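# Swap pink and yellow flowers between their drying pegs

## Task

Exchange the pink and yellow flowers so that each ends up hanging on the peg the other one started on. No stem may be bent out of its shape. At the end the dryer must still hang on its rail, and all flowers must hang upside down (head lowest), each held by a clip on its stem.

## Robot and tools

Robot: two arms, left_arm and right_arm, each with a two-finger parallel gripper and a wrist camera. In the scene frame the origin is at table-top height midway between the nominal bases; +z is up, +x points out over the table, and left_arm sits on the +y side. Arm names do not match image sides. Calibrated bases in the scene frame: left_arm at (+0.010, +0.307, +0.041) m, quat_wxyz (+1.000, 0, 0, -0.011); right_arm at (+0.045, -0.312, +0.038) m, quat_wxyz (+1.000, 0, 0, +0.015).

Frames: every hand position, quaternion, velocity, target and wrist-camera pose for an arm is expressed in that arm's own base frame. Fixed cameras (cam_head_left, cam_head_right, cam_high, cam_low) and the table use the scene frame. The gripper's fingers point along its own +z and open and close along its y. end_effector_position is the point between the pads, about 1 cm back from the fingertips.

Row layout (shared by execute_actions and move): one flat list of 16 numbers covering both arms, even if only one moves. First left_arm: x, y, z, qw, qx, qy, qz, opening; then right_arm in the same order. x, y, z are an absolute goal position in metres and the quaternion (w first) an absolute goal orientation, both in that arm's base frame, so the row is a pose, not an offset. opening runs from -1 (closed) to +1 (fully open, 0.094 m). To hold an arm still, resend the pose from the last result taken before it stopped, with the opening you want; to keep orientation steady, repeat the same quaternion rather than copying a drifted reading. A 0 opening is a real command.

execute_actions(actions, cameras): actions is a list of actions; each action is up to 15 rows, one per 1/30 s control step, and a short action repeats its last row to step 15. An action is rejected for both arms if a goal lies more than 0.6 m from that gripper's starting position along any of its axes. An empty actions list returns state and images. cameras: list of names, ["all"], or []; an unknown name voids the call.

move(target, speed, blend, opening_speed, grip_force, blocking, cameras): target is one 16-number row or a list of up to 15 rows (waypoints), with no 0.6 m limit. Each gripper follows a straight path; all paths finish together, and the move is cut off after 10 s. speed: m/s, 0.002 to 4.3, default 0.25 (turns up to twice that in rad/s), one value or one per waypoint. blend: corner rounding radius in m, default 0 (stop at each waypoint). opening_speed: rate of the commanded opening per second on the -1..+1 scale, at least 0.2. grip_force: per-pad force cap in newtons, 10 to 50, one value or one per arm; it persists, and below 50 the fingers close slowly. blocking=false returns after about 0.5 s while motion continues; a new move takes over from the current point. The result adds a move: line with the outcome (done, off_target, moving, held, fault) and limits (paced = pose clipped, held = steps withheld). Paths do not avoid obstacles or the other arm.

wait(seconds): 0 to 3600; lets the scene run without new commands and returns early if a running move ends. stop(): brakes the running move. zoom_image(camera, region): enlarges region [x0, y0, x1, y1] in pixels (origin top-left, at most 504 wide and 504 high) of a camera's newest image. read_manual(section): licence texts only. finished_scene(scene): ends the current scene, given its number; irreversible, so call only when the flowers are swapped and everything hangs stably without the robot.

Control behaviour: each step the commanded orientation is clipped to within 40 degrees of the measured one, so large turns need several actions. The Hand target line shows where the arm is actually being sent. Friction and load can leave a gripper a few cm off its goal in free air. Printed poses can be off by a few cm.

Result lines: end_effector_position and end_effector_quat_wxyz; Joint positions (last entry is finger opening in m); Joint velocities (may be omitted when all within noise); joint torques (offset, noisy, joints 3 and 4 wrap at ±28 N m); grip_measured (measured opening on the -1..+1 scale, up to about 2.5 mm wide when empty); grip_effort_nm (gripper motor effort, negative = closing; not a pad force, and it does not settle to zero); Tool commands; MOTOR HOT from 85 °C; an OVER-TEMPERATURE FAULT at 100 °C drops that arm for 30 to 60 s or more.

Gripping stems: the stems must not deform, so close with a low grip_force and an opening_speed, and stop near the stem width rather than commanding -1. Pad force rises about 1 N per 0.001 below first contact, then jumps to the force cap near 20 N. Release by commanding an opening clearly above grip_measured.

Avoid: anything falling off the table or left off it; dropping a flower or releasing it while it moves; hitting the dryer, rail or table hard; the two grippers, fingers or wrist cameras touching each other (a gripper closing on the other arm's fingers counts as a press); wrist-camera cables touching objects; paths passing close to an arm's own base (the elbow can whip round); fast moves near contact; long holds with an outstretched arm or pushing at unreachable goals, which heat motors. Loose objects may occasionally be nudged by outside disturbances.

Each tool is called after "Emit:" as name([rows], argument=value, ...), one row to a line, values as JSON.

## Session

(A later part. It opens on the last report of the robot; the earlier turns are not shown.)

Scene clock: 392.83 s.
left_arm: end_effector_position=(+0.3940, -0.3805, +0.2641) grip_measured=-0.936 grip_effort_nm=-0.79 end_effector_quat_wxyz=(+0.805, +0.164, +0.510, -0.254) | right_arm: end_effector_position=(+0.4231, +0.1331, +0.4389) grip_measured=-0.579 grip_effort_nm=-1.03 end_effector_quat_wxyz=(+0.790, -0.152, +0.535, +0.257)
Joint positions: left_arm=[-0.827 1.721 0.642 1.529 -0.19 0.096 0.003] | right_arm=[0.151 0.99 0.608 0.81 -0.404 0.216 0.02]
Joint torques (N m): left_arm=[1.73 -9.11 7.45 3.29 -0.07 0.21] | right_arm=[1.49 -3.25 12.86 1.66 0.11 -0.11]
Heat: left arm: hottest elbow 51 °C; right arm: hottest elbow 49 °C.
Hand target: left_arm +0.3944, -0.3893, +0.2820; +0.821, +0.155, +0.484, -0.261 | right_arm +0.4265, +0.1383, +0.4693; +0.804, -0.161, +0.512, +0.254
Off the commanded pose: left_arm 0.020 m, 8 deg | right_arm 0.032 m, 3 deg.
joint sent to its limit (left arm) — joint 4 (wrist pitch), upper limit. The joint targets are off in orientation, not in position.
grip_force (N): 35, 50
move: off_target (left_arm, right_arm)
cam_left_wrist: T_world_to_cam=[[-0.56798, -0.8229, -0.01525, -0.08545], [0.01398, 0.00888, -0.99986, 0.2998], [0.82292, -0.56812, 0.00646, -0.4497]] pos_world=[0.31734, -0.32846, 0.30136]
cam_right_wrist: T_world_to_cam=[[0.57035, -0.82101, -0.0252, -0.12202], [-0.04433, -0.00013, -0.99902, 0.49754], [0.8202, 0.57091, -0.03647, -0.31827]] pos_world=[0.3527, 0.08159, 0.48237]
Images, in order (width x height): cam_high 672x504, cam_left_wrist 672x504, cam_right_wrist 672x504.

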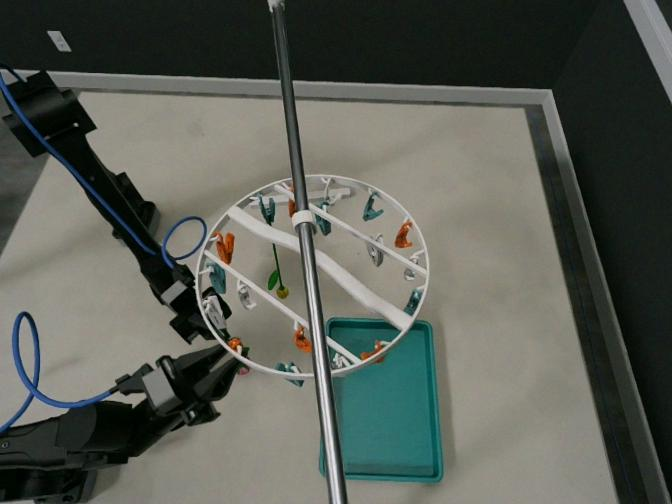

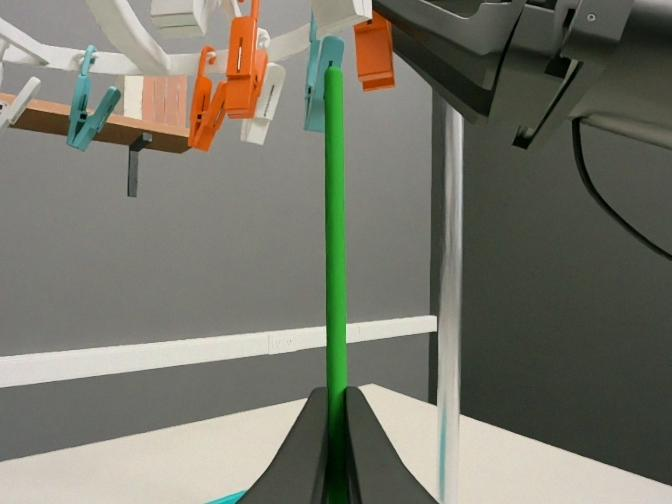

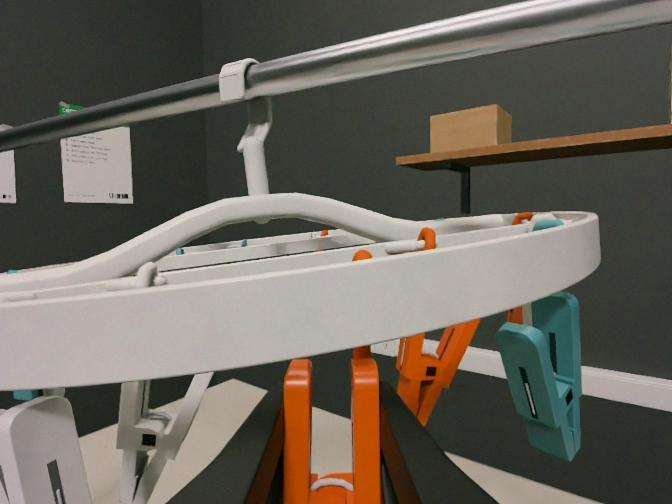

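Emit:
move(target=[0.437,-0.438,0.284,0.8381,0.1435,0.4551,-0.2643,-1,0.4285,0.139,0.470,0.8043,-0.1616,0.5124,0.2536,-0.9], speed=0.06, cameras=["cam_left_wrist"])

Emit:
zoom_image(camera="cam_left_wrist", region=[270, 0, 410, 140])

Scene clock: 399.10 s.
left_arm: end_effector_position=(+0.4375, -0.4280, +0.2662) grip_measured=-0.936 grip_effort_nm=-0.79 end_effector_quat_wxyz=(+0.820, +0.154, +0.487, -0.257) | right_arm: end_effector_position=(+0.4231, +0.1331, +0.4389) grip_measured=-0.579 grip_effort_nm=-1.03 end_effector_quat_wxyz=(+0.790, -0.152, +0.535, +0.257)
Joint positions: left_arm=[-0.828 1.867 0.846 1.529 -0.19 0.109 0.003] | right_arm=[0.151 0.99 0.608 0.81 -0.404 0.216 0.02]
Joint torques (N m): left_arm=[1.73 -11.4 8.02 3.21 0.01 0.21] | right_arm=[1.38 -3.55 12.89 1.58 0.09 -0.1]
Heat: left arm: hottest elbow 50 °C; right arm: hottest elbow 49 °C.
Hand target: left_arm +0.4364, -0.4371, +0.2838; +0.835, +0.145, +0.461, -0.264 | right_arm +0.4265, +0.1383, +0.4693; +0.804, -0.161, +0.512, +0.254
Off the commanded pose: left_arm 0.020 m, 4 deg | right_arm 0.032 m, 3 deg.
joint sent to its limit (left arm) — joint 4 (wrist pitch), upper limit. The joint targets still meet the commanded pose.
grip_force (N): 35, 50
move: off_target (left_arm, right_arm)
cam_left_wrist: T_world_to_cam=[[-0.56254, -0.82667, -0.01259, -0.10448], [0.05979, -0.02549, -0.99789, 0.26631], [0.8246, -0.56211, 0.06376, -0.52592]] pos_world=[0.35898, -0.37521, 0.29797]

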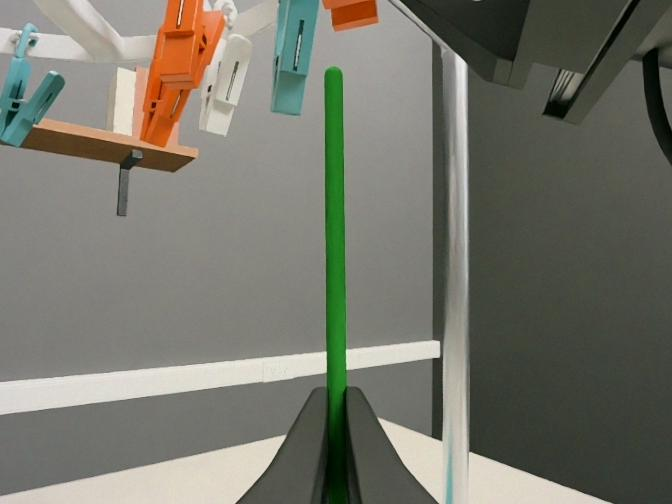

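Scaled by 3.600 from the camera's image (finer frame: 960x720).

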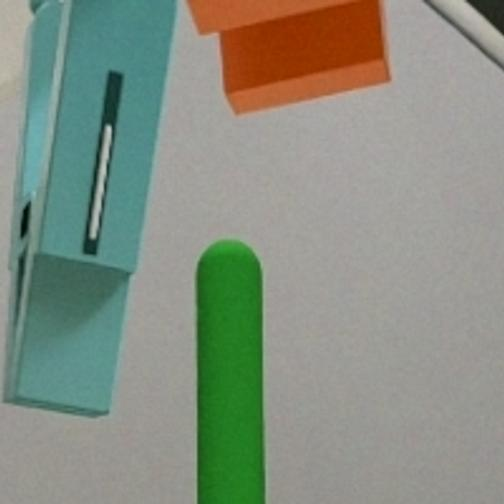

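Emit:
move(target=[0.447,-0.451,0.296,0.8381,0.1435,0.4551,-0.2643,-1,0.4285,0.139,0.470,0.8043,-0.1616,0.5124,0.2536,-0.9], speed=0.05, cameras=["cam_left_wrist"])

Emit:
zoom_image(camera="cam_left_wrist", region=[270, 0, 410, 140])

Scene clock: 410.83 s.
left_arm: end_effector_position=(+0.4447, -0.4383, +0.2848) grip_measured=-0.936 grip_effort_nm=-0.79 end_effector_quat_wxyz=(+0.831, +0.146, +0.469, -0.262) | right_arm: end_effector_position=(+0.4231, +0.1331, +0.4389) grip_measured=-0.579 grip_effort_nm=-1.03 end_effector_quat_wxyz=(+0.790, -0.152, +0.535, +0.257)
Joint positions: left_arm=[-0.83 1.875 0.902 1.528 -0.19 0.113 0.003] | right_arm=[0.151 0.99 0.608 0.81 -0.404 0.216 0.02]
Joint torques (N m): left_arm=[1.73 -11.81 8.34 1.72 -0.03 0.22] | right_arm=[1.38 -3.37 12.93 1.59 0.1 -0.11]
Heat: left arm: hottest elbow 51 °C; right arm: hottest elbow 50 °C.
Hand target: left_arm +0.4463, -0.4503, +0.2958; +0.838, +0.143, +0.455, -0.264 | right_arm +0.4265, +0.1383, +0.4693; +0.804, -0.161, +0.512, +0.254
Off the commanded pose: left_arm 0.017 m, 2 deg | right_arm 0.032 m, 3 deg.
grip_force (N): 35, 50
move: off_target (left_arm, right_arm)
cam_left_wrist: T_world_to_cam=[[-0.56255, -0.82674, -0.00581, -0.11056], [0.09367, -0.05675, -0.99399, 0.25429], [0.82144, -0.55971, 0.10936, -0.54931]] pos_world=[0.36521, -0.38444, 0.3122]

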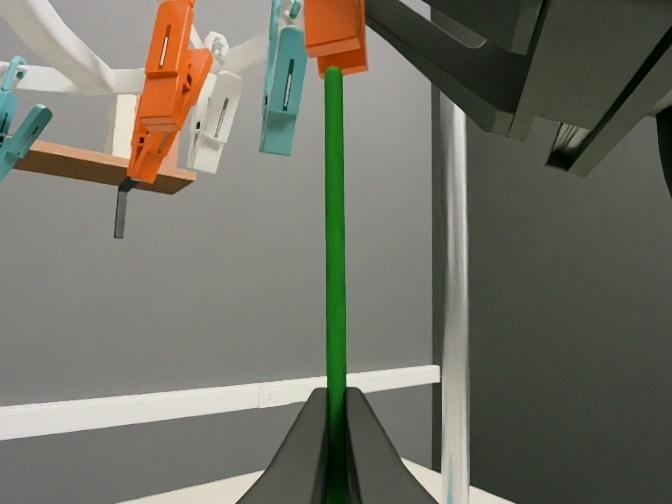

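Scaled by 3.600 from the camera's image (finer frame: 960x720).

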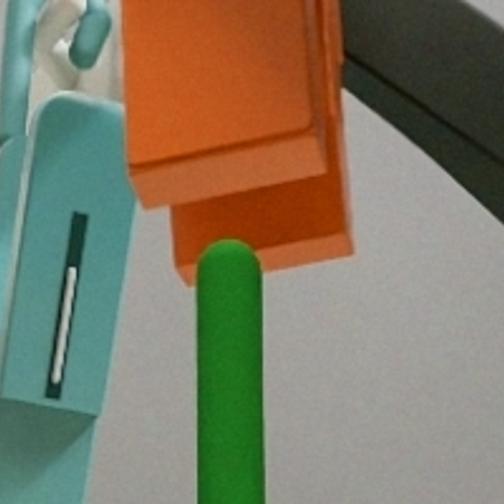

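Emit:
move(target=[0.451,-0.455,0.303,0.8381,0.1435,0.4551,-0.2643,-1,0.4285,0.139,0.470,0.8043,-0.1616,0.5124,0.2536,-0.9], speed=0.04, cameras=["cam_left_wrist"])

Emit:
zoom_image(camera="cam_left_wrist", region=[270, 0, 410, 140])

Scene clock: 415.57 s.
left_arm: end_effector_position=(+0.4486, -0.4425, +0.2887) grip_measured=-0.936 grip_effort_nm=-0.79 end_effector_quat_wxyz=(+0.831, +0.146, +0.469, -0.262) | right_arm: end_effector_position=(+0.4231, +0.1331, +0.4389) grip_measured=-0.579 grip_effort_nm=-1.03 end_effector_quat_wxyz=(+0.790, -0.152, +0.535, +0.257)
Joint positions: left_arm=[-0.83 1.875 0.921 1.509 -0.19 0.113 0.003] | right_arm=[0.151 0.99 0.608 0.81 -0.404 0.216 0.02]
Joint torques (N m): left_arm=[1.73 -12.4 8.5 1.36 0 0.21] | right_arm=[1.49 -3.49 12.92 1.61 0.11 -0.1]
Heat: left arm: hottest elbow 51 °C; right arm: hottest elbow 50 °C.
Hand target: left_arm +0.4502, -0.4543, +0.3030; +0.838, +0.143, +0.455, -0.264 | right_arm +0.4265, +0.1383, +0.4693; +0.804, -0.161, +0.512, +0.254
Off the commanded pose: left_arm 0.019 m, 2 deg | right_arm 0.032 m, 3 deg.
grip_force (N): 35, 50
move: off_target (left_arm, right_arm)
cam_left_wrist: T_world_to_cam=[[-0.56256, -0.82674, -0.00581, -0.1119], [0.09334, -0.05653, -0.99403, 0.25788], [0.82147, -0.55974, 0.10897, -0.55526]] pos_world=[0.36911, -0.38873, 0.3162]

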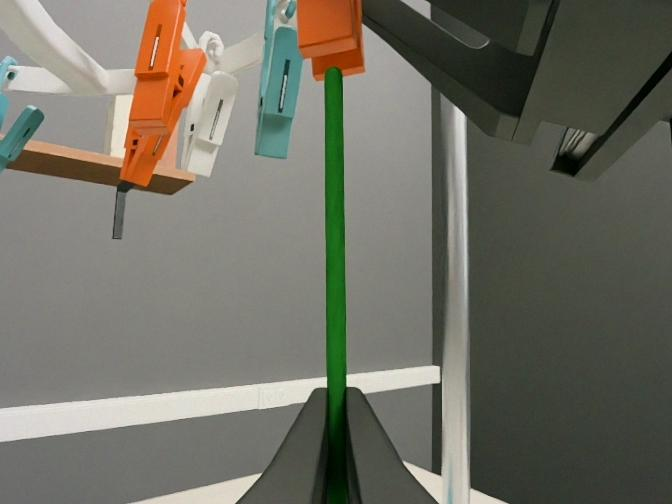

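Scaled by 3.600 from the camera's image (finer frame: 960x720).

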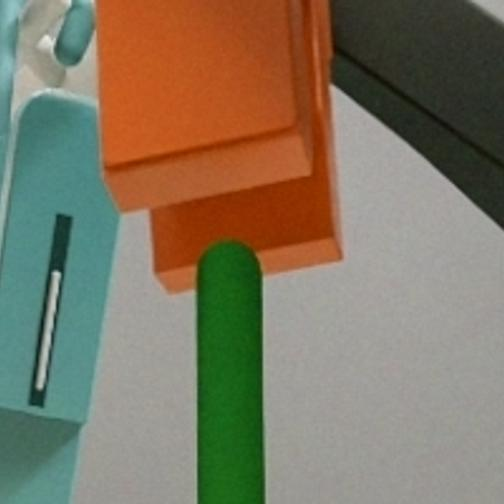

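Emit:
move(target=[0.4515,-0.4555,0.313,0.8381,0.1435,0.4551,-0.2643,-1,0.4285,0.139,0.470,0.8043,-0.1616,0.5124,0.2536,-0.9], speed=0.04, cameras=["cam_left_wrist"])

Emit:
zoom_image(camera="cam_left_wrist", region=[270, 0, 410, 140])

Scene clock: 418.43 s.
left_arm: end_effector_position=(+0.4505, -0.4446, +0.2840) grip_measured=-0.936 grip_effort_nm=-0.79 end_effector_quat_wxyz=(+0.826, +0.151, +0.478, -0.259) | right_arm: end_effector_position=(+0.4231, +0.1331, +0.4389) grip_measured=-0.579 grip_effort_nm=-1.03 end_effector_quat_wxyz=(+0.790, -0.152, +0.535, +0.257)
Joint positions: left_arm=[-0.83 1.875 0.921 1.487 -0.19 0.113 0.003] | right_arm=[0.151 0.99 0.608 0.81 -0.404 0.216 0.02]
Joint torques (N m): left_arm=[1.79 -14.1 8.73 1.44 -0.01 0.21] | right_arm=[1.44 -3.37 12.92 1.65 0.1 -0.1]
Heat: left arm: hottest elbow 51 °C; right arm: hottest elbow 51 °C.
Hand target: left_arm +0.4502, -0.4541, +0.3129; +0.838, +0.143, +0.455, -0.264 | right_arm +0.4265, +0.1383, +0.4693; +0.804, -0.161, +0.512, +0.254
Off the commanded pose: left_arm 0.031 m, 3 deg | right_arm 0.032 m, 3 deg.
grip_force (N): 35, 50
move: off_target (left_arm, right_arm)
cam_left_wrist: T_world_to_cam=[[-0.5627, -0.82659, -0.01107, -0.11095], [0.07827, -0.03995, -0.99613, 0.2676], [0.82295, -0.56139, 0.08718, -0.55274]] pos_world=[0.3715, -0.39132, 0.31353]

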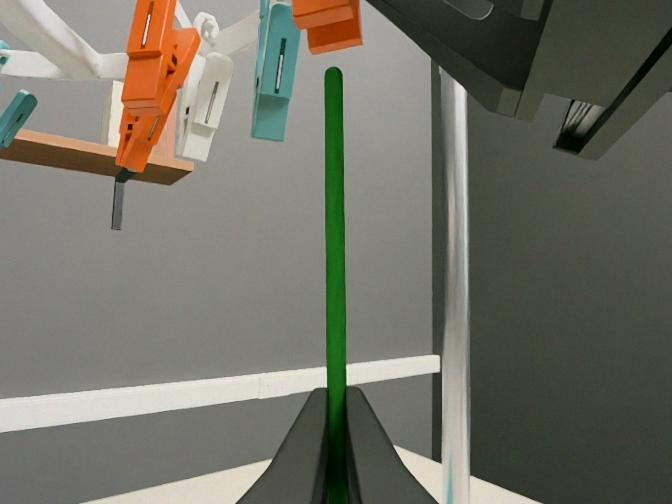

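Scaled by 3.600 from the camera's image (finer frame: 960x720).

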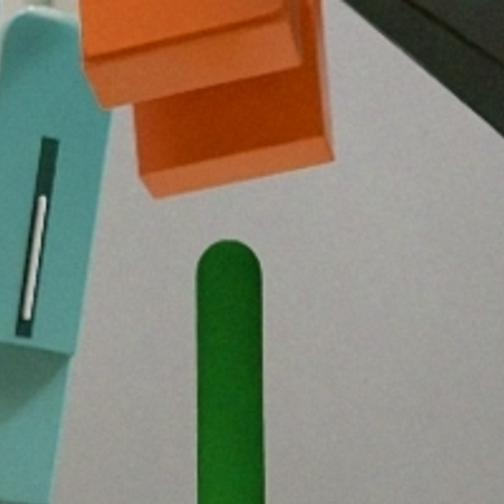

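Emit:
move(target=[0.4515,-0.4555,0.325,0.8381,0.1435,0.4551,-0.2643,-1,0.4285,0.139,0.470,0.8043,-0.1616,0.5124,0.2536,-0.9], speed=0.04, cameras=["cam_left_wrist"])

Emit:
zoom_image(camera="cam_left_wrist", region=[270, 0, 410, 140])

Scene clock: 421.10 s.
left_arm: end_effector_position=(+0.4518, -0.4460, +0.2920) grip_measured=-0.936 grip_effort_nm=-0.79 end_effector_quat_wxyz=(+0.825, +0.152, +0.479, -0.259) | right_arm: end_effector_position=(+0.4231, +0.1331, +0.4389) grip_measured=-0.579 grip_effort_nm=-1.03 end_effector_quat_wxyz=(+0.790, -0.152, +0.535, +0.257)
Joint positions: left_arm=[-0.83 1.856 0.927 1.457 -0.19 0.113 0.003] | right_arm=[0.151 0.99 0.608 0.81 -0.404 0.216 0.02]
Joint torques (N m): left_arm=[1.85 -14.68 8.73 1.24 -0.01 0.21] | right_arm=[1.14 -3.49 12.89 1.66 0.11 -0.11]
Heat: left arm: hottest elbow 51 °C; right arm: hottest elbow 51 °C.
Hand target: left_arm +0.4502, -0.4540, +0.3247; +0.838, +0.143, +0.455, -0.264 | right_arm +0.4265, +0.1383, +0.4693; +0.804, -0.161, +0.512, +0.254
Off the commanded pose: left_arm 0.034 m, 3 deg | right_arm 0.032 m, 3 deg.
grip_force (N): 35, 50
move: off_target (left_arm, right_arm)
cam_left_wrist: T_world_to_cam=[[-0.56273, -0.82656, -0.01198, -0.11105], [0.0754, -0.03689, -0.99647, 0.2783], [0.8232, -0.56164, 0.08308, -0.55426]] pos_world=[0.37279, -0.39282, 0.32203]

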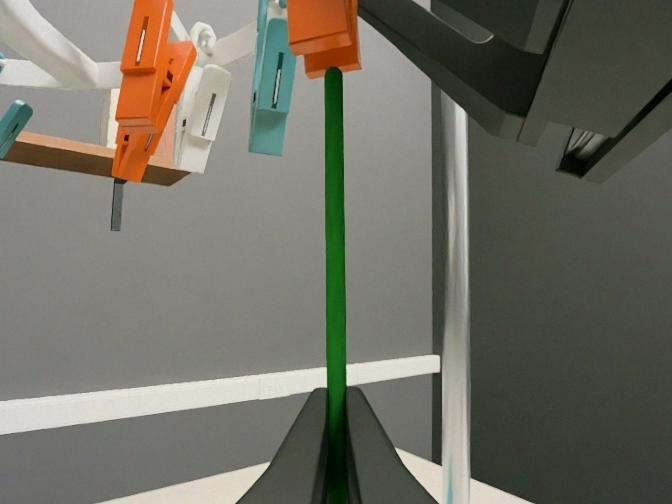

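Scaled by 3.600 from the camera's image (finer frame: 960x720).

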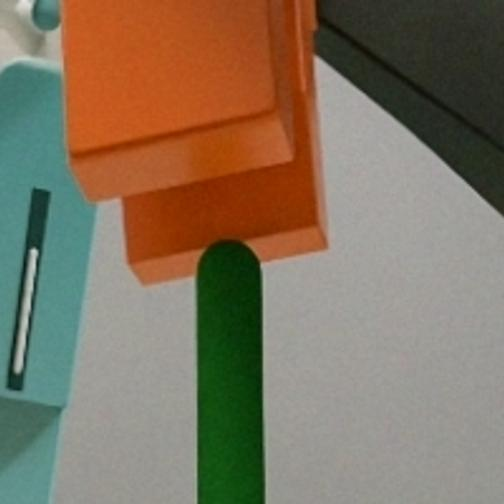

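Emit:
move(target=[0.452,-0.449,0.335,0.8381,0.1435,0.4551,-0.2643,-1,0.4285,0.139,0.470,0.8043,-0.1616,0.5124,0.2536,-0.9], speed=0.04, cameras=["cam_left_wrist"])

Emit:
zoom_image(camera="cam_left_wrist", region=[270, 0, 410, 140])

Scene clock: 424.33 s.
left_arm: end_effector_position=(+0.4516, -0.4465, +0.2977) grip_measured=-0.936 grip_effort_nm=-0.79 end_effector_quat_wxyz=(+0.823, +0.155, +0.482, -0.258) | right_arm: end_effector_position=(+0.4235, +0.1330, +0.4422) grip_measured=-0.579 grip_effort_nm=-1.03 end_effector_quat_wxyz=(+0.792, -0.151, +0.533, +0.257)
Joint positions: left_arm=[-0.83 1.838 0.927 1.431 -0.188 0.113 0.003] | right_arm=[0.151 0.99 0.613 0.81 -0.403 0.216 0.02]
Joint torques (N m): left_arm=[2.43 -15.38 8.27 1.54 0.19 0.15] | right_arm=[1.38 -3.37 12.56 1.58 0.05 -0.1]
Heat: left arm: hottest elbow 52 °C; right arm: hottest elbow 51 °C.
Hand target: left_arm +0.4508, -0.4477, +0.3348; +0.838, +0.143, +0.455, -0.264 | right_arm +0.4269, +0.1383, +0.4693; +0.804, -0.161, +0.512, +0.254
Off the commanded pose: left_arm 0.037 m, 4 deg | right_arm 0.029 m, 3 deg.
grip_force (N): 35, 50
move: off_target (left_arm, right_arm)
cam_left_wrist: T_world_to_cam=[[-0.56469, -0.82517, -0.01511, -0.1091], [0.0709, -0.03026, -0.99703, 0.28903], [0.82225, -0.56408, 0.07559, -0.55334]] pos_world=[0.37289, -0.3934, 0.32834]

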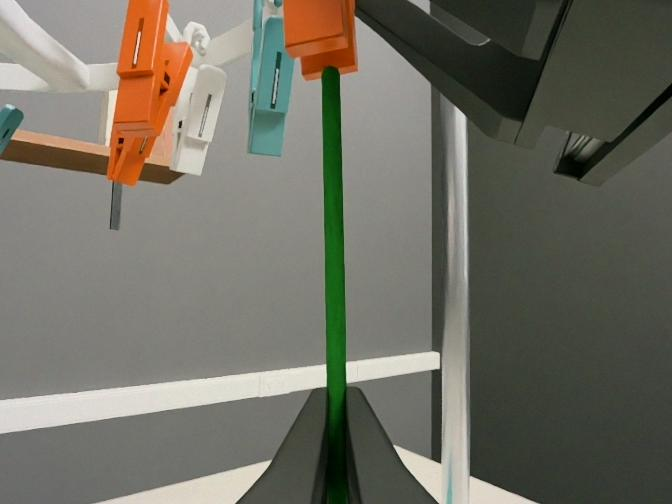

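Scaled by 3.600 from the camera's image (finer frame: 960x720).

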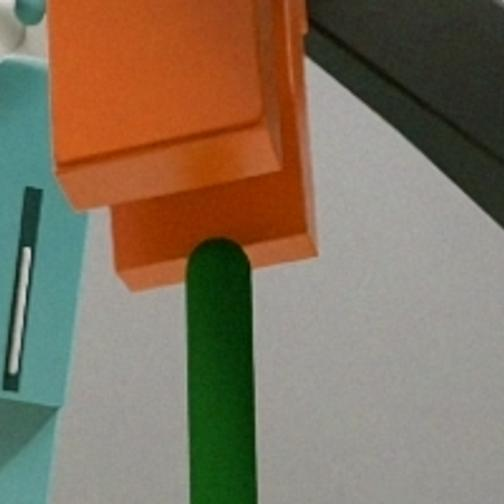

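Emit:
move(target=[0.452,-0.452,0.318,0.8381,0.1435,0.4551,-0.2643,-1,0.4285,0.139,0.470,0.8043,-0.1616,0.5124,0.2536,-0.9], speed=0.05, cameras=["all"])

Emit:
zoom_image(camera="cam_head_right", region=[180, 0, 440, 160])

Emit:
zoom_image(camera="cam_low", region=[290, 140, 450, 260])

Emit:
zoom_image(camera="cam_high", region=[160, 260, 300, 400])

Emit:
zoom_image(camera="cam_left_wrist", region=[270, 0, 410, 140])

Scene clock: 430.93 s.
left_arm: end_effector_position=(+0.4513, -0.4462, +0.2978) grip_measured=-0.936 grip_effort_nm=-0.79 end_effector_quat_wxyz=(+0.824, +0.154, +0.480, -0.259) | right_arm: end_effector_position=(+0.4235, +0.1330, +0.4422) grip_measured=-0.579 grip_effort_nm=-1.03 end_effector_quat_wxyz=(+0.792, -0.151, +0.533, +0.257)
Joint positions: left_arm=[-0.83 1.84 0.927 1.437 -0.188 0.113 0.003] | right_arm=[0.151 0.99 0.613 0.81 -0.403 0.216 0.02]
Joint torques (N m): left_arm=[2.2 -12.57 8.34 2.95 0.06 0.18] | right_arm=[1.49 -3.43 12.57 1.59 0.06 -0.11]
Heat: left arm: hottest elbow 52 °C; right arm: hottest elbow 51 °C.
Hand target: left_arm +0.4513, -0.4512, +0.3177; +0.838, +0.143, +0.455, -0.264 | right_arm +0.4269, +0.1384, +0.4693; +0.804, -0.161, +0.512, +0.254
Off the commanded pose: left_arm 0.021 m, 4 deg | right_arm 0.029 m, 3 deg.
grip_force (N): 35, 50
move: off_target (left_arm, right_arm)
cam_left_wrist: T_world_to_cam=[[-0.56465, -0.82521, -0.01421, -0.10919], [0.07378, -0.03332, -0.99672, 0.28648], [0.82203, -0.56384, 0.07969, -0.55397]] pos_world=[0.37259, -0.39291, 0.32814]
cam_right_wrist: T_world_to_cam=[[0.56963, -0.82157, -0.02311, -0.12283], [-0.03881, 0.00121, -0.99925, 0.4985], [0.82098, 0.5701, -0.03119, -0.32082]] pos_world=[0.3527, 0.08139, 0.48528]

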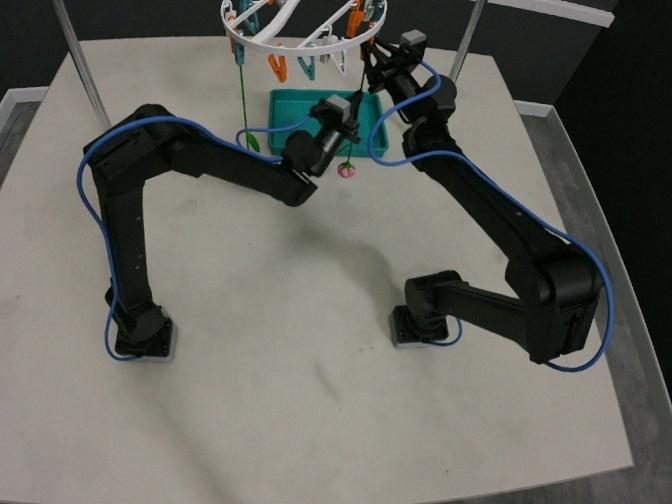

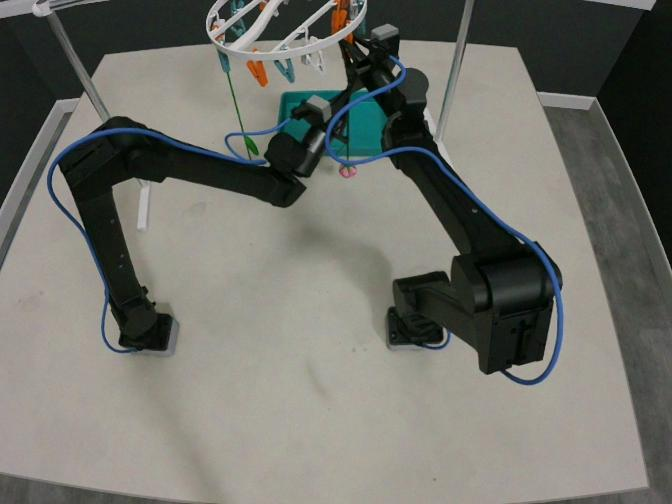

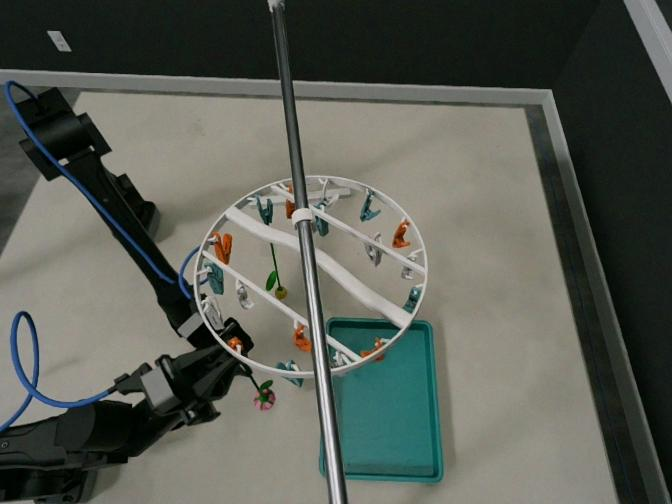

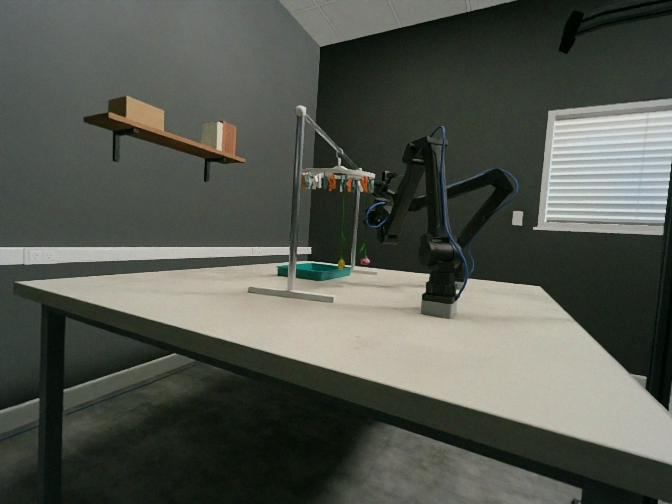

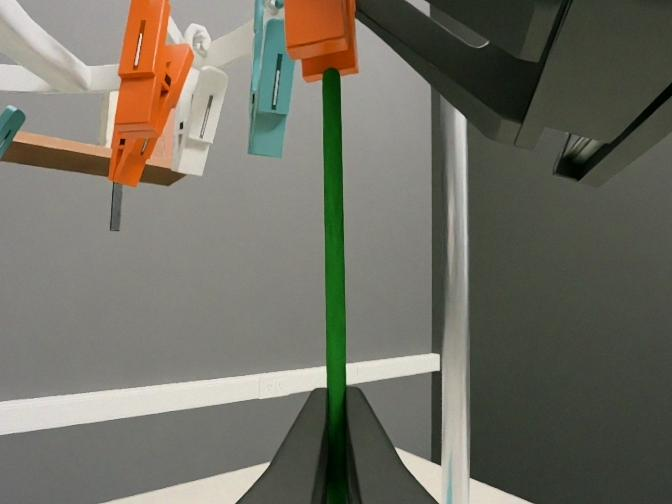

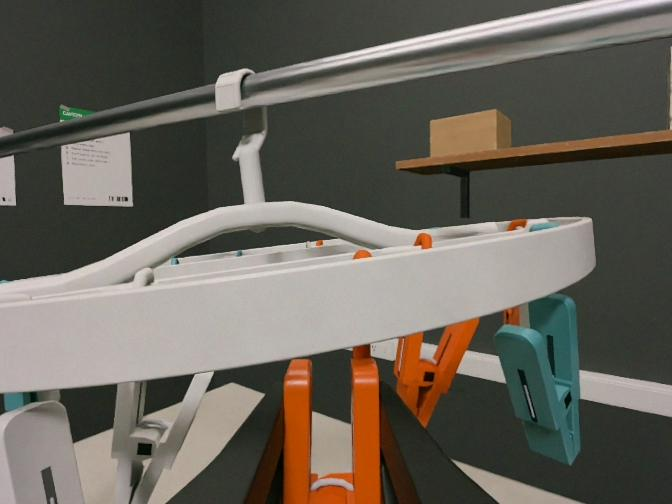

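Scaled by 1.938 from the camera's image (finer frame: 960x720).

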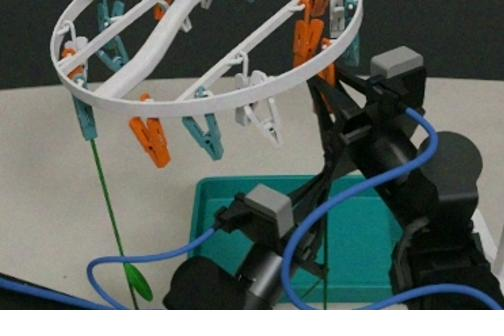

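Scaled by 3.150 from the camera's image (finer frame: 960x720).

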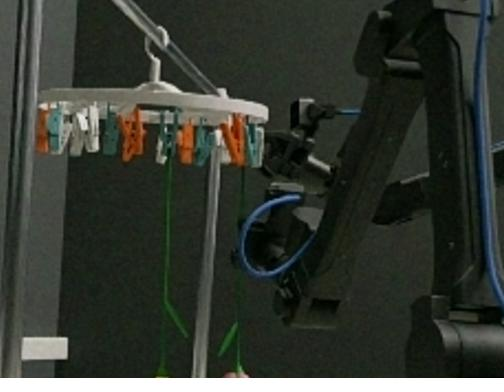

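Scaled by 3.600 from the camera's image (finer frame: 960x720).

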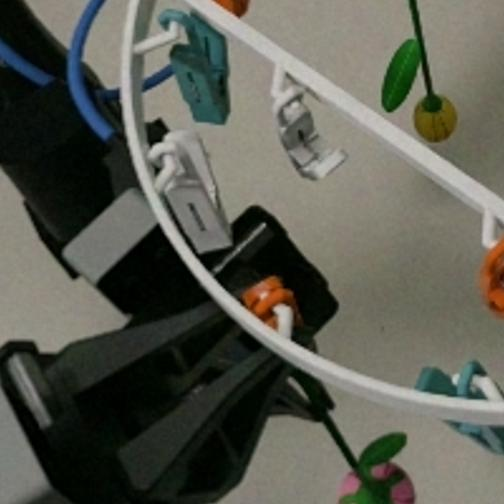

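Scaled by 3.600 from the camera's image (finer frame: 960x720).

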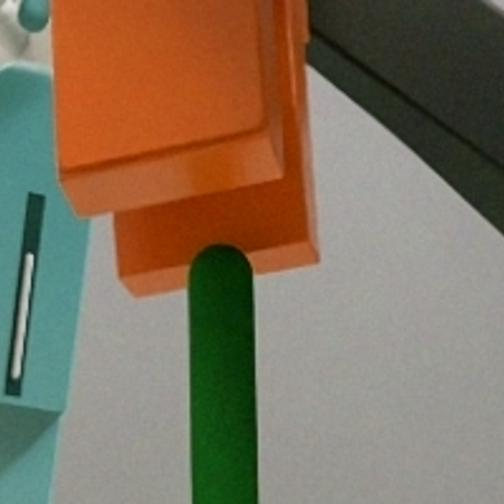

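Emit:
move([
  [0.450,-0.450,0.303,0.8381,0.1435,0.4551,-0.2643,-1,0.4285,0.139,0.470,0.8043,-0.1616,0.5124,0.2536,-0.9],
  [0.443,-0.439,0.310,0.8381,0.1435,0.4551,-0.2643,-1,0.4285,0.139,0.470,0.8043,-0.1616,0.5124,0.2536,-0.9],
], speed=0.04, cameras=["cam_left_wrist"])

Emit:
zoom_image(camera="cam_left_wrist", region=[270, 0, 410, 140])

Scene clock: 437.47 s.
left_arm: end_effector_position=(+0.4488, -0.4438, +0.2886) grip_measured=-0.936 grip_effort_nm=-0.79 end_effector_quat_wxyz=(+0.827, +0.151, +0.475, -0.261) | right_arm: end_effector_position=(+0.4236, +0.1330, +0.4420) grip_measured=-0.580 grip_effort_nm=-1.03 end_effector_quat_wxyz=(+0.792, -0.151, +0.533, +0.257)
Joint positions: left_arm=[-0.83 1.864 0.918 1.483 -0.187 0.113 0.003] | right_arm=[0.151 0.99 0.613 0.81 -0.403 0.216 0.02]
Joint torques (N m): left_arm=[2.49 -14.86 5.45 2.59 0.16 0.15] | right_arm=[1.49 -3.37 12.51 1.61 0.05 -0.11]
Heat: left arm: hottest elbow 52 °C; right arm: hottest elbow 51 °C.
Hand target: left_arm +0.4431, -0.4390, +0.3095; +0.838, +0.143, +0.455, -0.264 | right_arm +0.4269, +0.1384, +0.4692; +0.804, -0.161, +0.512, +0.254
Off the commanded pose: left_arm 0.023 m, 3 deg | right_arm 0.029 m, 3 deg.
grip_force (N): 35, 50
move: off_target (left_arm, right_arm)
cam_left_wrist: T_world_to_cam=[[-0.56538, -0.82475, -0.01184, -0.10899], [0.08255, -0.04229, -0.99569, 0.26932], [0.82069, -0.56392, 0.09199, -0.55277]] pos_world=[0.3698, -0.39021, 0.31772]

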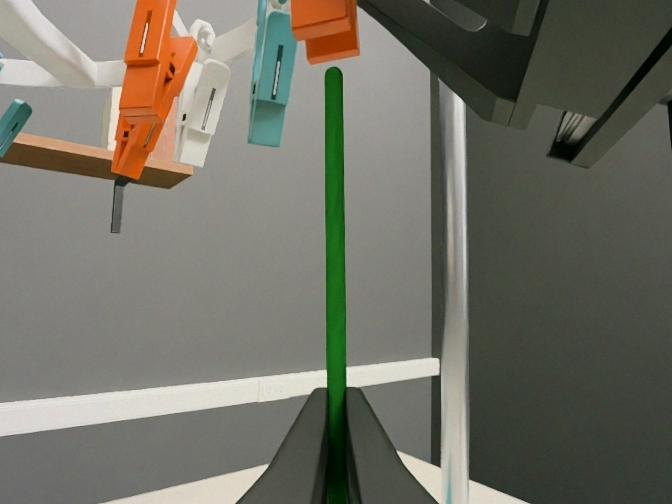

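Scaled by 3.600 from the camera's image (finer frame: 960x720).

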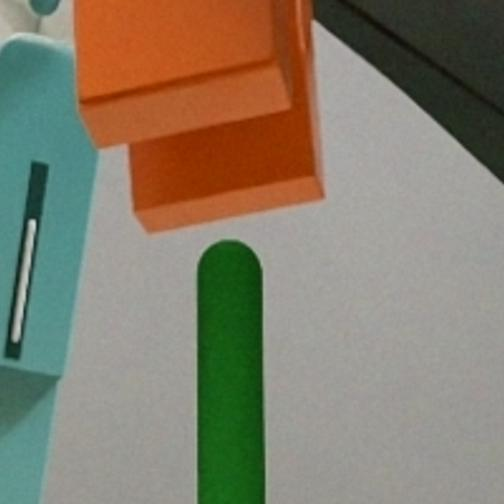

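Emit:
move(target=[0.440,-0.430,0.314,0.8381,0.1435,0.4551,-0.2643,-1,0.4285,0.139,0.470,0.8043,-0.1616,0.5124,0.2536,-0.9], speed=0.04, cameras=["cam_left_wrist"])

Emit:
zoom_image(camera="cam_left_wrist", region=[270, 0, 410, 140])

Scene clock: 441.70 s.
left_arm: end_effector_position=(+0.4422, -0.4382, +0.2946) grip_measured=-0.936 grip_effort_nm=-0.79 end_effector_quat_wxyz=(+0.827, +0.153, +0.473, -0.263) | right_arm: end_effector_position=(+0.4236, +0.1330, +0.4420) grip_measured=-0.580 grip_effort_nm=-1.03 end_effector_quat_wxyz=(+0.792, -0.151, +0.533, +0.257)
Joint positions: left_arm=[-0.83 1.837 0.893 1.483 -0.18 0.113 0.003] | right_arm=[0.151 0.99 0.613 0.81 -0.403 0.216 0.02]
Joint torques (N m): left_arm=[3.08 -14.39 5.57 2.58 0.16 0.1] | right_arm=[1.55 -3.37 12.51 1.62 0.05 -0.11]
Heat: left arm: hottest elbow 51 °C; right arm: hottest elbow 51 °C.
Hand target: left_arm +0.4400, -0.4301, +0.3137; +0.838, +0.144, +0.455, -0.264 | right_arm +0.4269, +0.1384, +0.4692; +0.804, -0.161, +0.512, +0.254
Off the commanded pose: left_arm 0.021 m, 3 deg | right_arm 0.029 m, 3 deg.
grip_force (N): 35, 50
move: off_target (left_arm, right_arm)
cam_left_wrist: T_world_to_cam=[[-0.57013, -0.82142, -0.01464, -0.10365], [0.08702, -0.04266, -0.99529, 0.27389], [0.81693, -0.56872, 0.0958, -0.54623]] pos_world=[0.3633, -0.3841, 0.32341]

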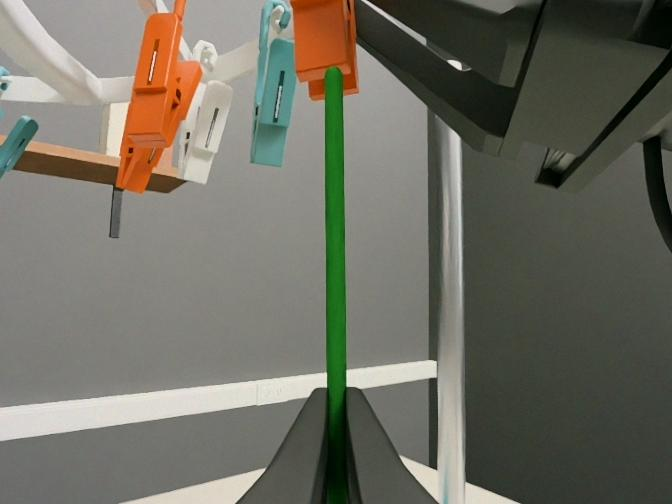

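Scaled by 3.600 from the camera's image (finer frame: 960x720).

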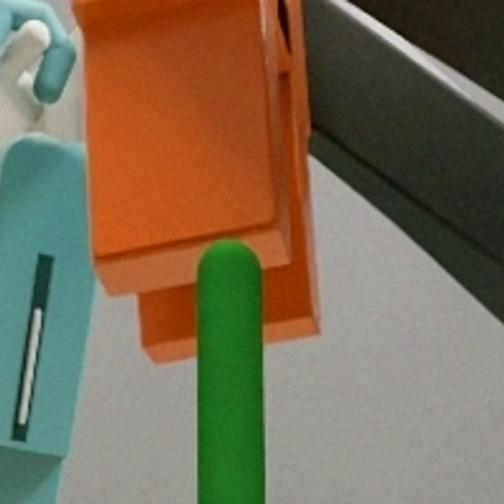

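Emit:
move(target=[0.447,-0.434,0.311,0.8381,0.1435,0.4551,-0.2643,-1,0.4285,0.139,0.470,0.8043,-0.1616,0.5124,0.2536,-0.9], speed=0.04, cameras=["cam_left_wrist"])

Emit:
zoom_image(camera="cam_left_wrist", region=[270, 0, 410, 140])

Scene clock: 445.50 s.
left_arm: end_effector_position=(+0.4418, -0.4386, +0.2945) grip_measured=-0.936 grip_effort_nm=-0.79 end_effector_quat_wxyz=(+0.827, +0.155, +0.472, -0.263) | right_arm: end_effector_position=(+0.4236, +0.1330, +0.4420) grip_measured=-0.580 grip_effort_nm=-1.03 end_effector_quat_wxyz=(+0.792, -0.151, +0.533, +0.257)
Joint positions: left_arm=[-0.83 1.837 0.893 1.483 -0.176 0.113 0.003] | right_arm=[0.151 0.99 0.613 0.81 -0.403 0.216 0.02]
Joint torques (N m): left_arm=[3.43 -12.92 6.87 2.5 0.18 0.07] | right_arm=[1.26 -3.55 12.52 1.62 0.05 -0.11]
Heat: left arm: hottest elbow 51 °C; right arm: hottest elbow 51 °C.
Hand target: left_arm +0.4467, -0.4337, +0.3109; +0.838, +0.144, +0.455, -0.264 | right_arm +0.4269, +0.1384, +0.4692; +0.804, -0.161, +0.512, +0.254
Off the commanded pose: left_arm 0.018 m, 3 deg | right_arm 0.029 m, 3 deg.
grip_force (N): 35, 50
move: off_target (left_arm, right_arm)
cam_left_wrist: T_world_to_cam=[[-0.57276, -0.81955, -0.01682, -0.10154], [0.08822, -0.04123, -0.99525, 0.27389], [0.81496, -0.57152, 0.09592, -0.54656]] pos_world=[0.36311, -0.38429, 0.32331]

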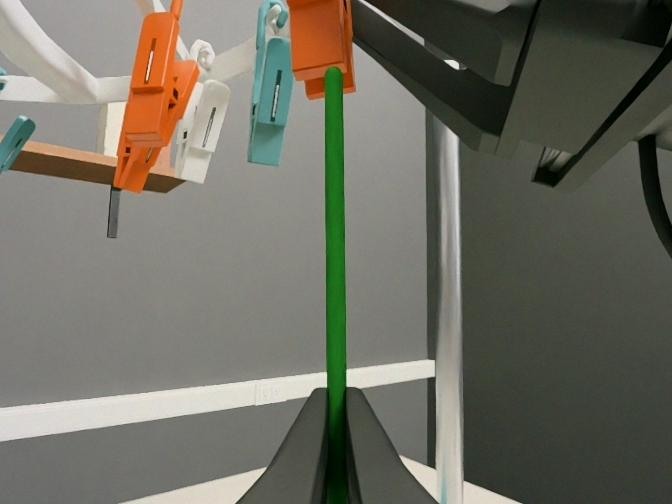

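Scaled by 3.600 from the camera's image (finer frame: 960x720).

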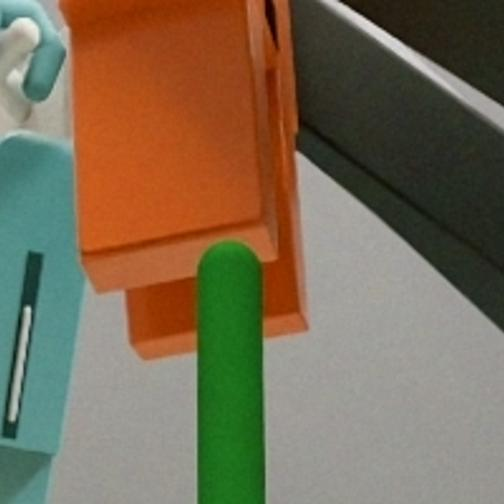

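Emit:
move(target=[0.454,-0.428,0.310,0.8381,0.1435,0.4551,-0.2643,-1,0.4285,0.139,0.470,0.8043,-0.1616,0.5124,0.2536,-0.9], speed=0.04, cameras=["cam_left_wrist"])

Emit:
zoom_image(camera="cam_left_wrist", region=[270, 0, 410, 140])

Scene clock: 448.90 s.
left_arm: end_effector_position=(+0.4492, -0.4315, +0.2948) grip_measured=-0.936 grip_effort_nm=-0.79 end_effector_quat_wxyz=(+0.828, +0.156, +0.471, -0.261) | right_arm: end_effector_position=(+0.4236, +0.1330, +0.4420) grip_measured=-0.580 grip_effort_nm=-1.03 end_effector_quat_wxyz=(+0.792, -0.151, +0.533, +0.257)
Joint positions: left_arm=[-0.809 1.837 0.893 1.483 -0.159 0.109 0.003] | right_arm=[0.151 0.99 0.613 0.81 -0.403 0.216 0.02]
Joint torques (N m): left_arm=[3.31 -12.75 6.95 2.5 0.18 0] | right_arm=[1.49 -3.37 12.55 1.63 0.07 -0.12]
Heat: left arm: hottest elbow 51 °C; right arm: hottest elbow 51 °C.
Hand target: left_arm +0.4537, -0.4277, +0.3099; +0.838, +0.144, +0.455, -0.264 | right_arm +0.4269, +0.1384, +0.4692; +0.804, -0.161, +0.512, +0.254
Off the commanded pose: left_arm 0.016 m, 3 deg | right_arm 0.029 m, 3 deg.
grip_force (N): 35, 50
move: off_target (left_arm, right_arm)
cam_left_wrist: T_world_to_cam=[[-0.56875, -0.82223, -0.02145, -0.09304], [0.09239, -0.03795, -0.995, 0.27316], [0.81731, -0.56789, 0.09755, -0.54847]] pos_world=[0.37011, -0.3776, 0.3233]

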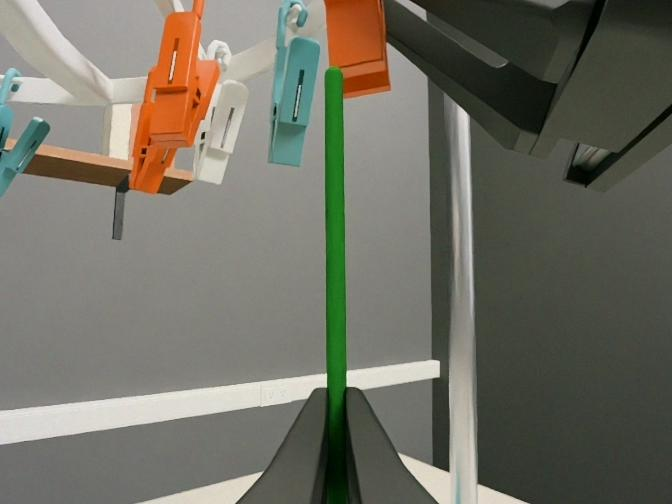

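Scaled by 3.600 from the camera's image (finer frame: 960x720).

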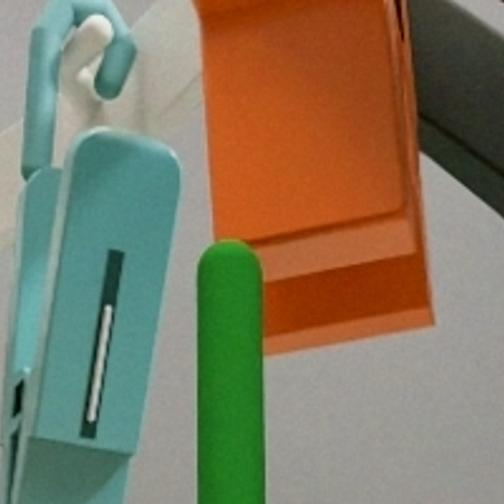

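Emit:
move(target=[0.453,-0.450,0.305,0.8381,0.1435,0.4551,-0.2643,-1,0.4285,0.139,0.470,0.8043,-0.1616,0.5124,0.2536,-0.9], speed=0.04, cameras=["cam_left_wrist"])

Emit:
zoom_image(camera="cam_left_wrist", region=[270, 0, 410, 140])

Scene clock: 455.17 s.
left_arm: end_effector_position=(+0.4511, -0.4393, +0.2893) grip_measured=-0.936 grip_effort_nm=-0.79 end_effector_quat_wxyz=(+0.827, +0.151, +0.475, -0.260) | right_arm: end_effector_position=(+0.4236, +0.1330, +0.4420) grip_measured=-0.580 grip_effort_nm=-1.03 end_effector_quat_wxyz=(+0.792, -0.151, +0.533, +0.257)
Joint positions: left_arm=[-0.821 1.86 0.913 1.483 -0.181 0.109 0.003] | right_arm=[0.151 0.99 0.613 0.81 -0.403 0.216 0.02]
Joint torques (N m): left_arm=[1.79 -11.87 8.65 2.37 -0.09 0.2] | right_arm=[1.44 -3.37 12.56 1.59 0.05 -0.12]
Heat: left arm: hottest elbow 50 °C; right arm: hottest elbow 51 °C.
Hand target: left_arm +0.4522, -0.4492, +0.3049; +0.838, +0.143, +0.455, -0.264 | right_arm +0.4269, +0.1384, +0.4692; +0.804, -0.161, +0.512, +0.254
Off the commanded pose: left_arm 0.019 m, 3 deg | right_arm 0.029 m, 3 deg.
grip_force (N): 35, 50
move: off_target (left_arm, right_arm)
cam_left_wrist: T_world_to_cam=[[-0.56402, -0.82569, -0.01104, -0.10524], [0.0824, -0.04298, -0.99567, 0.26981], [0.82164, -0.56249, 0.09228, -0.55205]] pos_world=[0.372, -0.38582, 0.31842]

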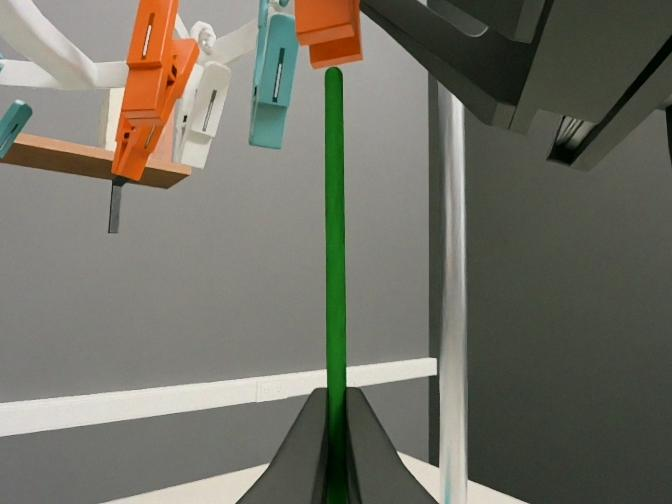

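Scaled by 3.600 from the camera's image (finer frame: 960x720).

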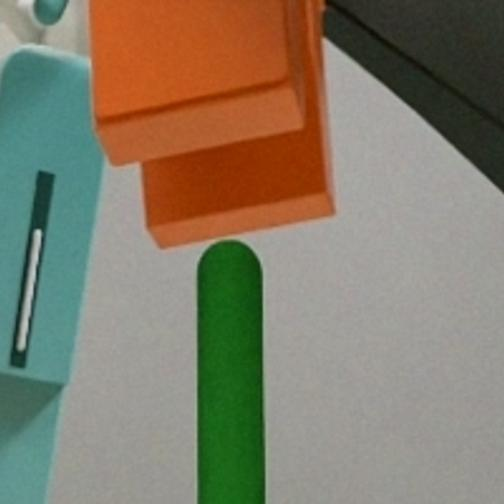

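Emit:
move(target=[0.451,-0.449,0.319,0.8381,0.1435,0.4551,-0.2643,-1,0.4285,0.139,0.470,0.8043,-0.1616,0.5124,0.2536,-0.9], speed=0.04, cameras=["cam_left_wrist"])

Emit:
zoom_image(camera="cam_left_wrist", region=[270, 0, 410, 140])

Scene clock: 458.97 s.
left_arm: end_effector_position=(+0.4516, -0.4398, +0.2881) grip_measured=-0.936 grip_effort_nm=-0.79 end_effector_quat_wxyz=(+0.826, +0.151, +0.478, -0.259) | right_arm: end_effector_position=(+0.4236, +0.1330, +0.4420) grip_measured=-0.580 grip_effort_nm=-1.03 end_effector_quat_wxyz=(+0.792, -0.151, +0.533, +0.257)
Joint positions: left_arm=[-0.821 1.86 0.913 1.478 -0.182 0.109 0.003] | right_arm=[0.151 0.99 0.613 0.81 -0.403 0.216 0.02]
Joint torques (N m): left_arm=[1.73 -14.45 8.39 1.37 -0.07 0.21] | right_arm=[1.55 -3.55 12.53 1.68 0.05 -0.12]
Heat: left arm: hottest elbow 50 °C; right arm: hottest elbow 52 °C.
Hand target: left_arm +0.4499, -0.4476, +0.3190; +0.838, +0.143, +0.455, -0.264 | right_arm +0.4269, +0.1384, +0.4692; +0.804, -0.161, +0.512, +0.254
Off the commanded pose: left_arm 0.032 m, 3 deg | right_arm 0.029 m, 3 deg.
grip_force (N): 35, 50
move: off_target (left_arm, right_arm)
cam_left_wrist: T_world_to_cam=[[-0.56333, -0.82615, -0.01153, -0.10568], [0.07801, -0.03929, -0.99618, 0.27227], [0.82254, -0.56208, 0.08658, -0.55118]] pos_world=[0.37259, -0.38642, 0.31773]

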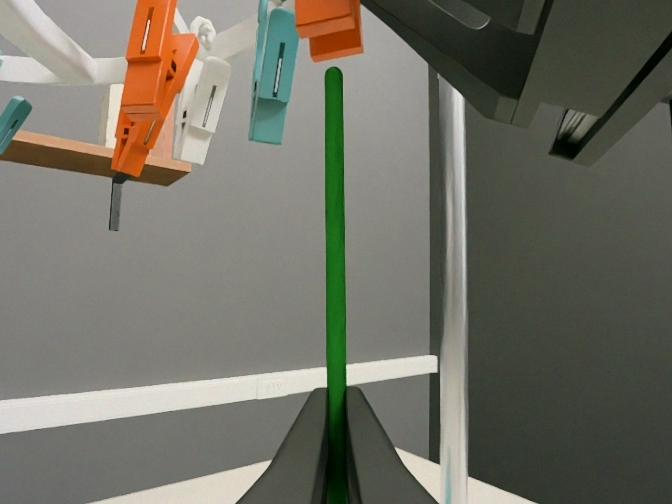

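Scaled by 3.600 from the camera's image (finer frame: 960x720).

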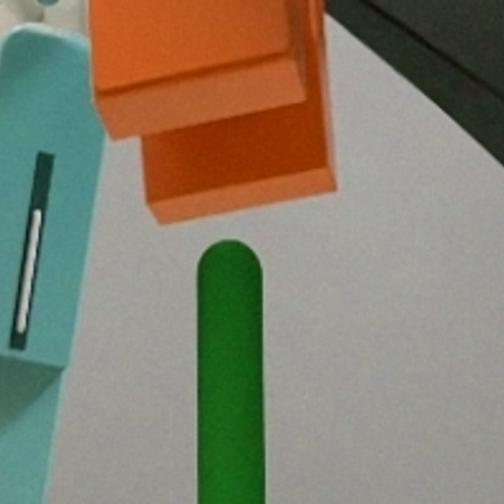

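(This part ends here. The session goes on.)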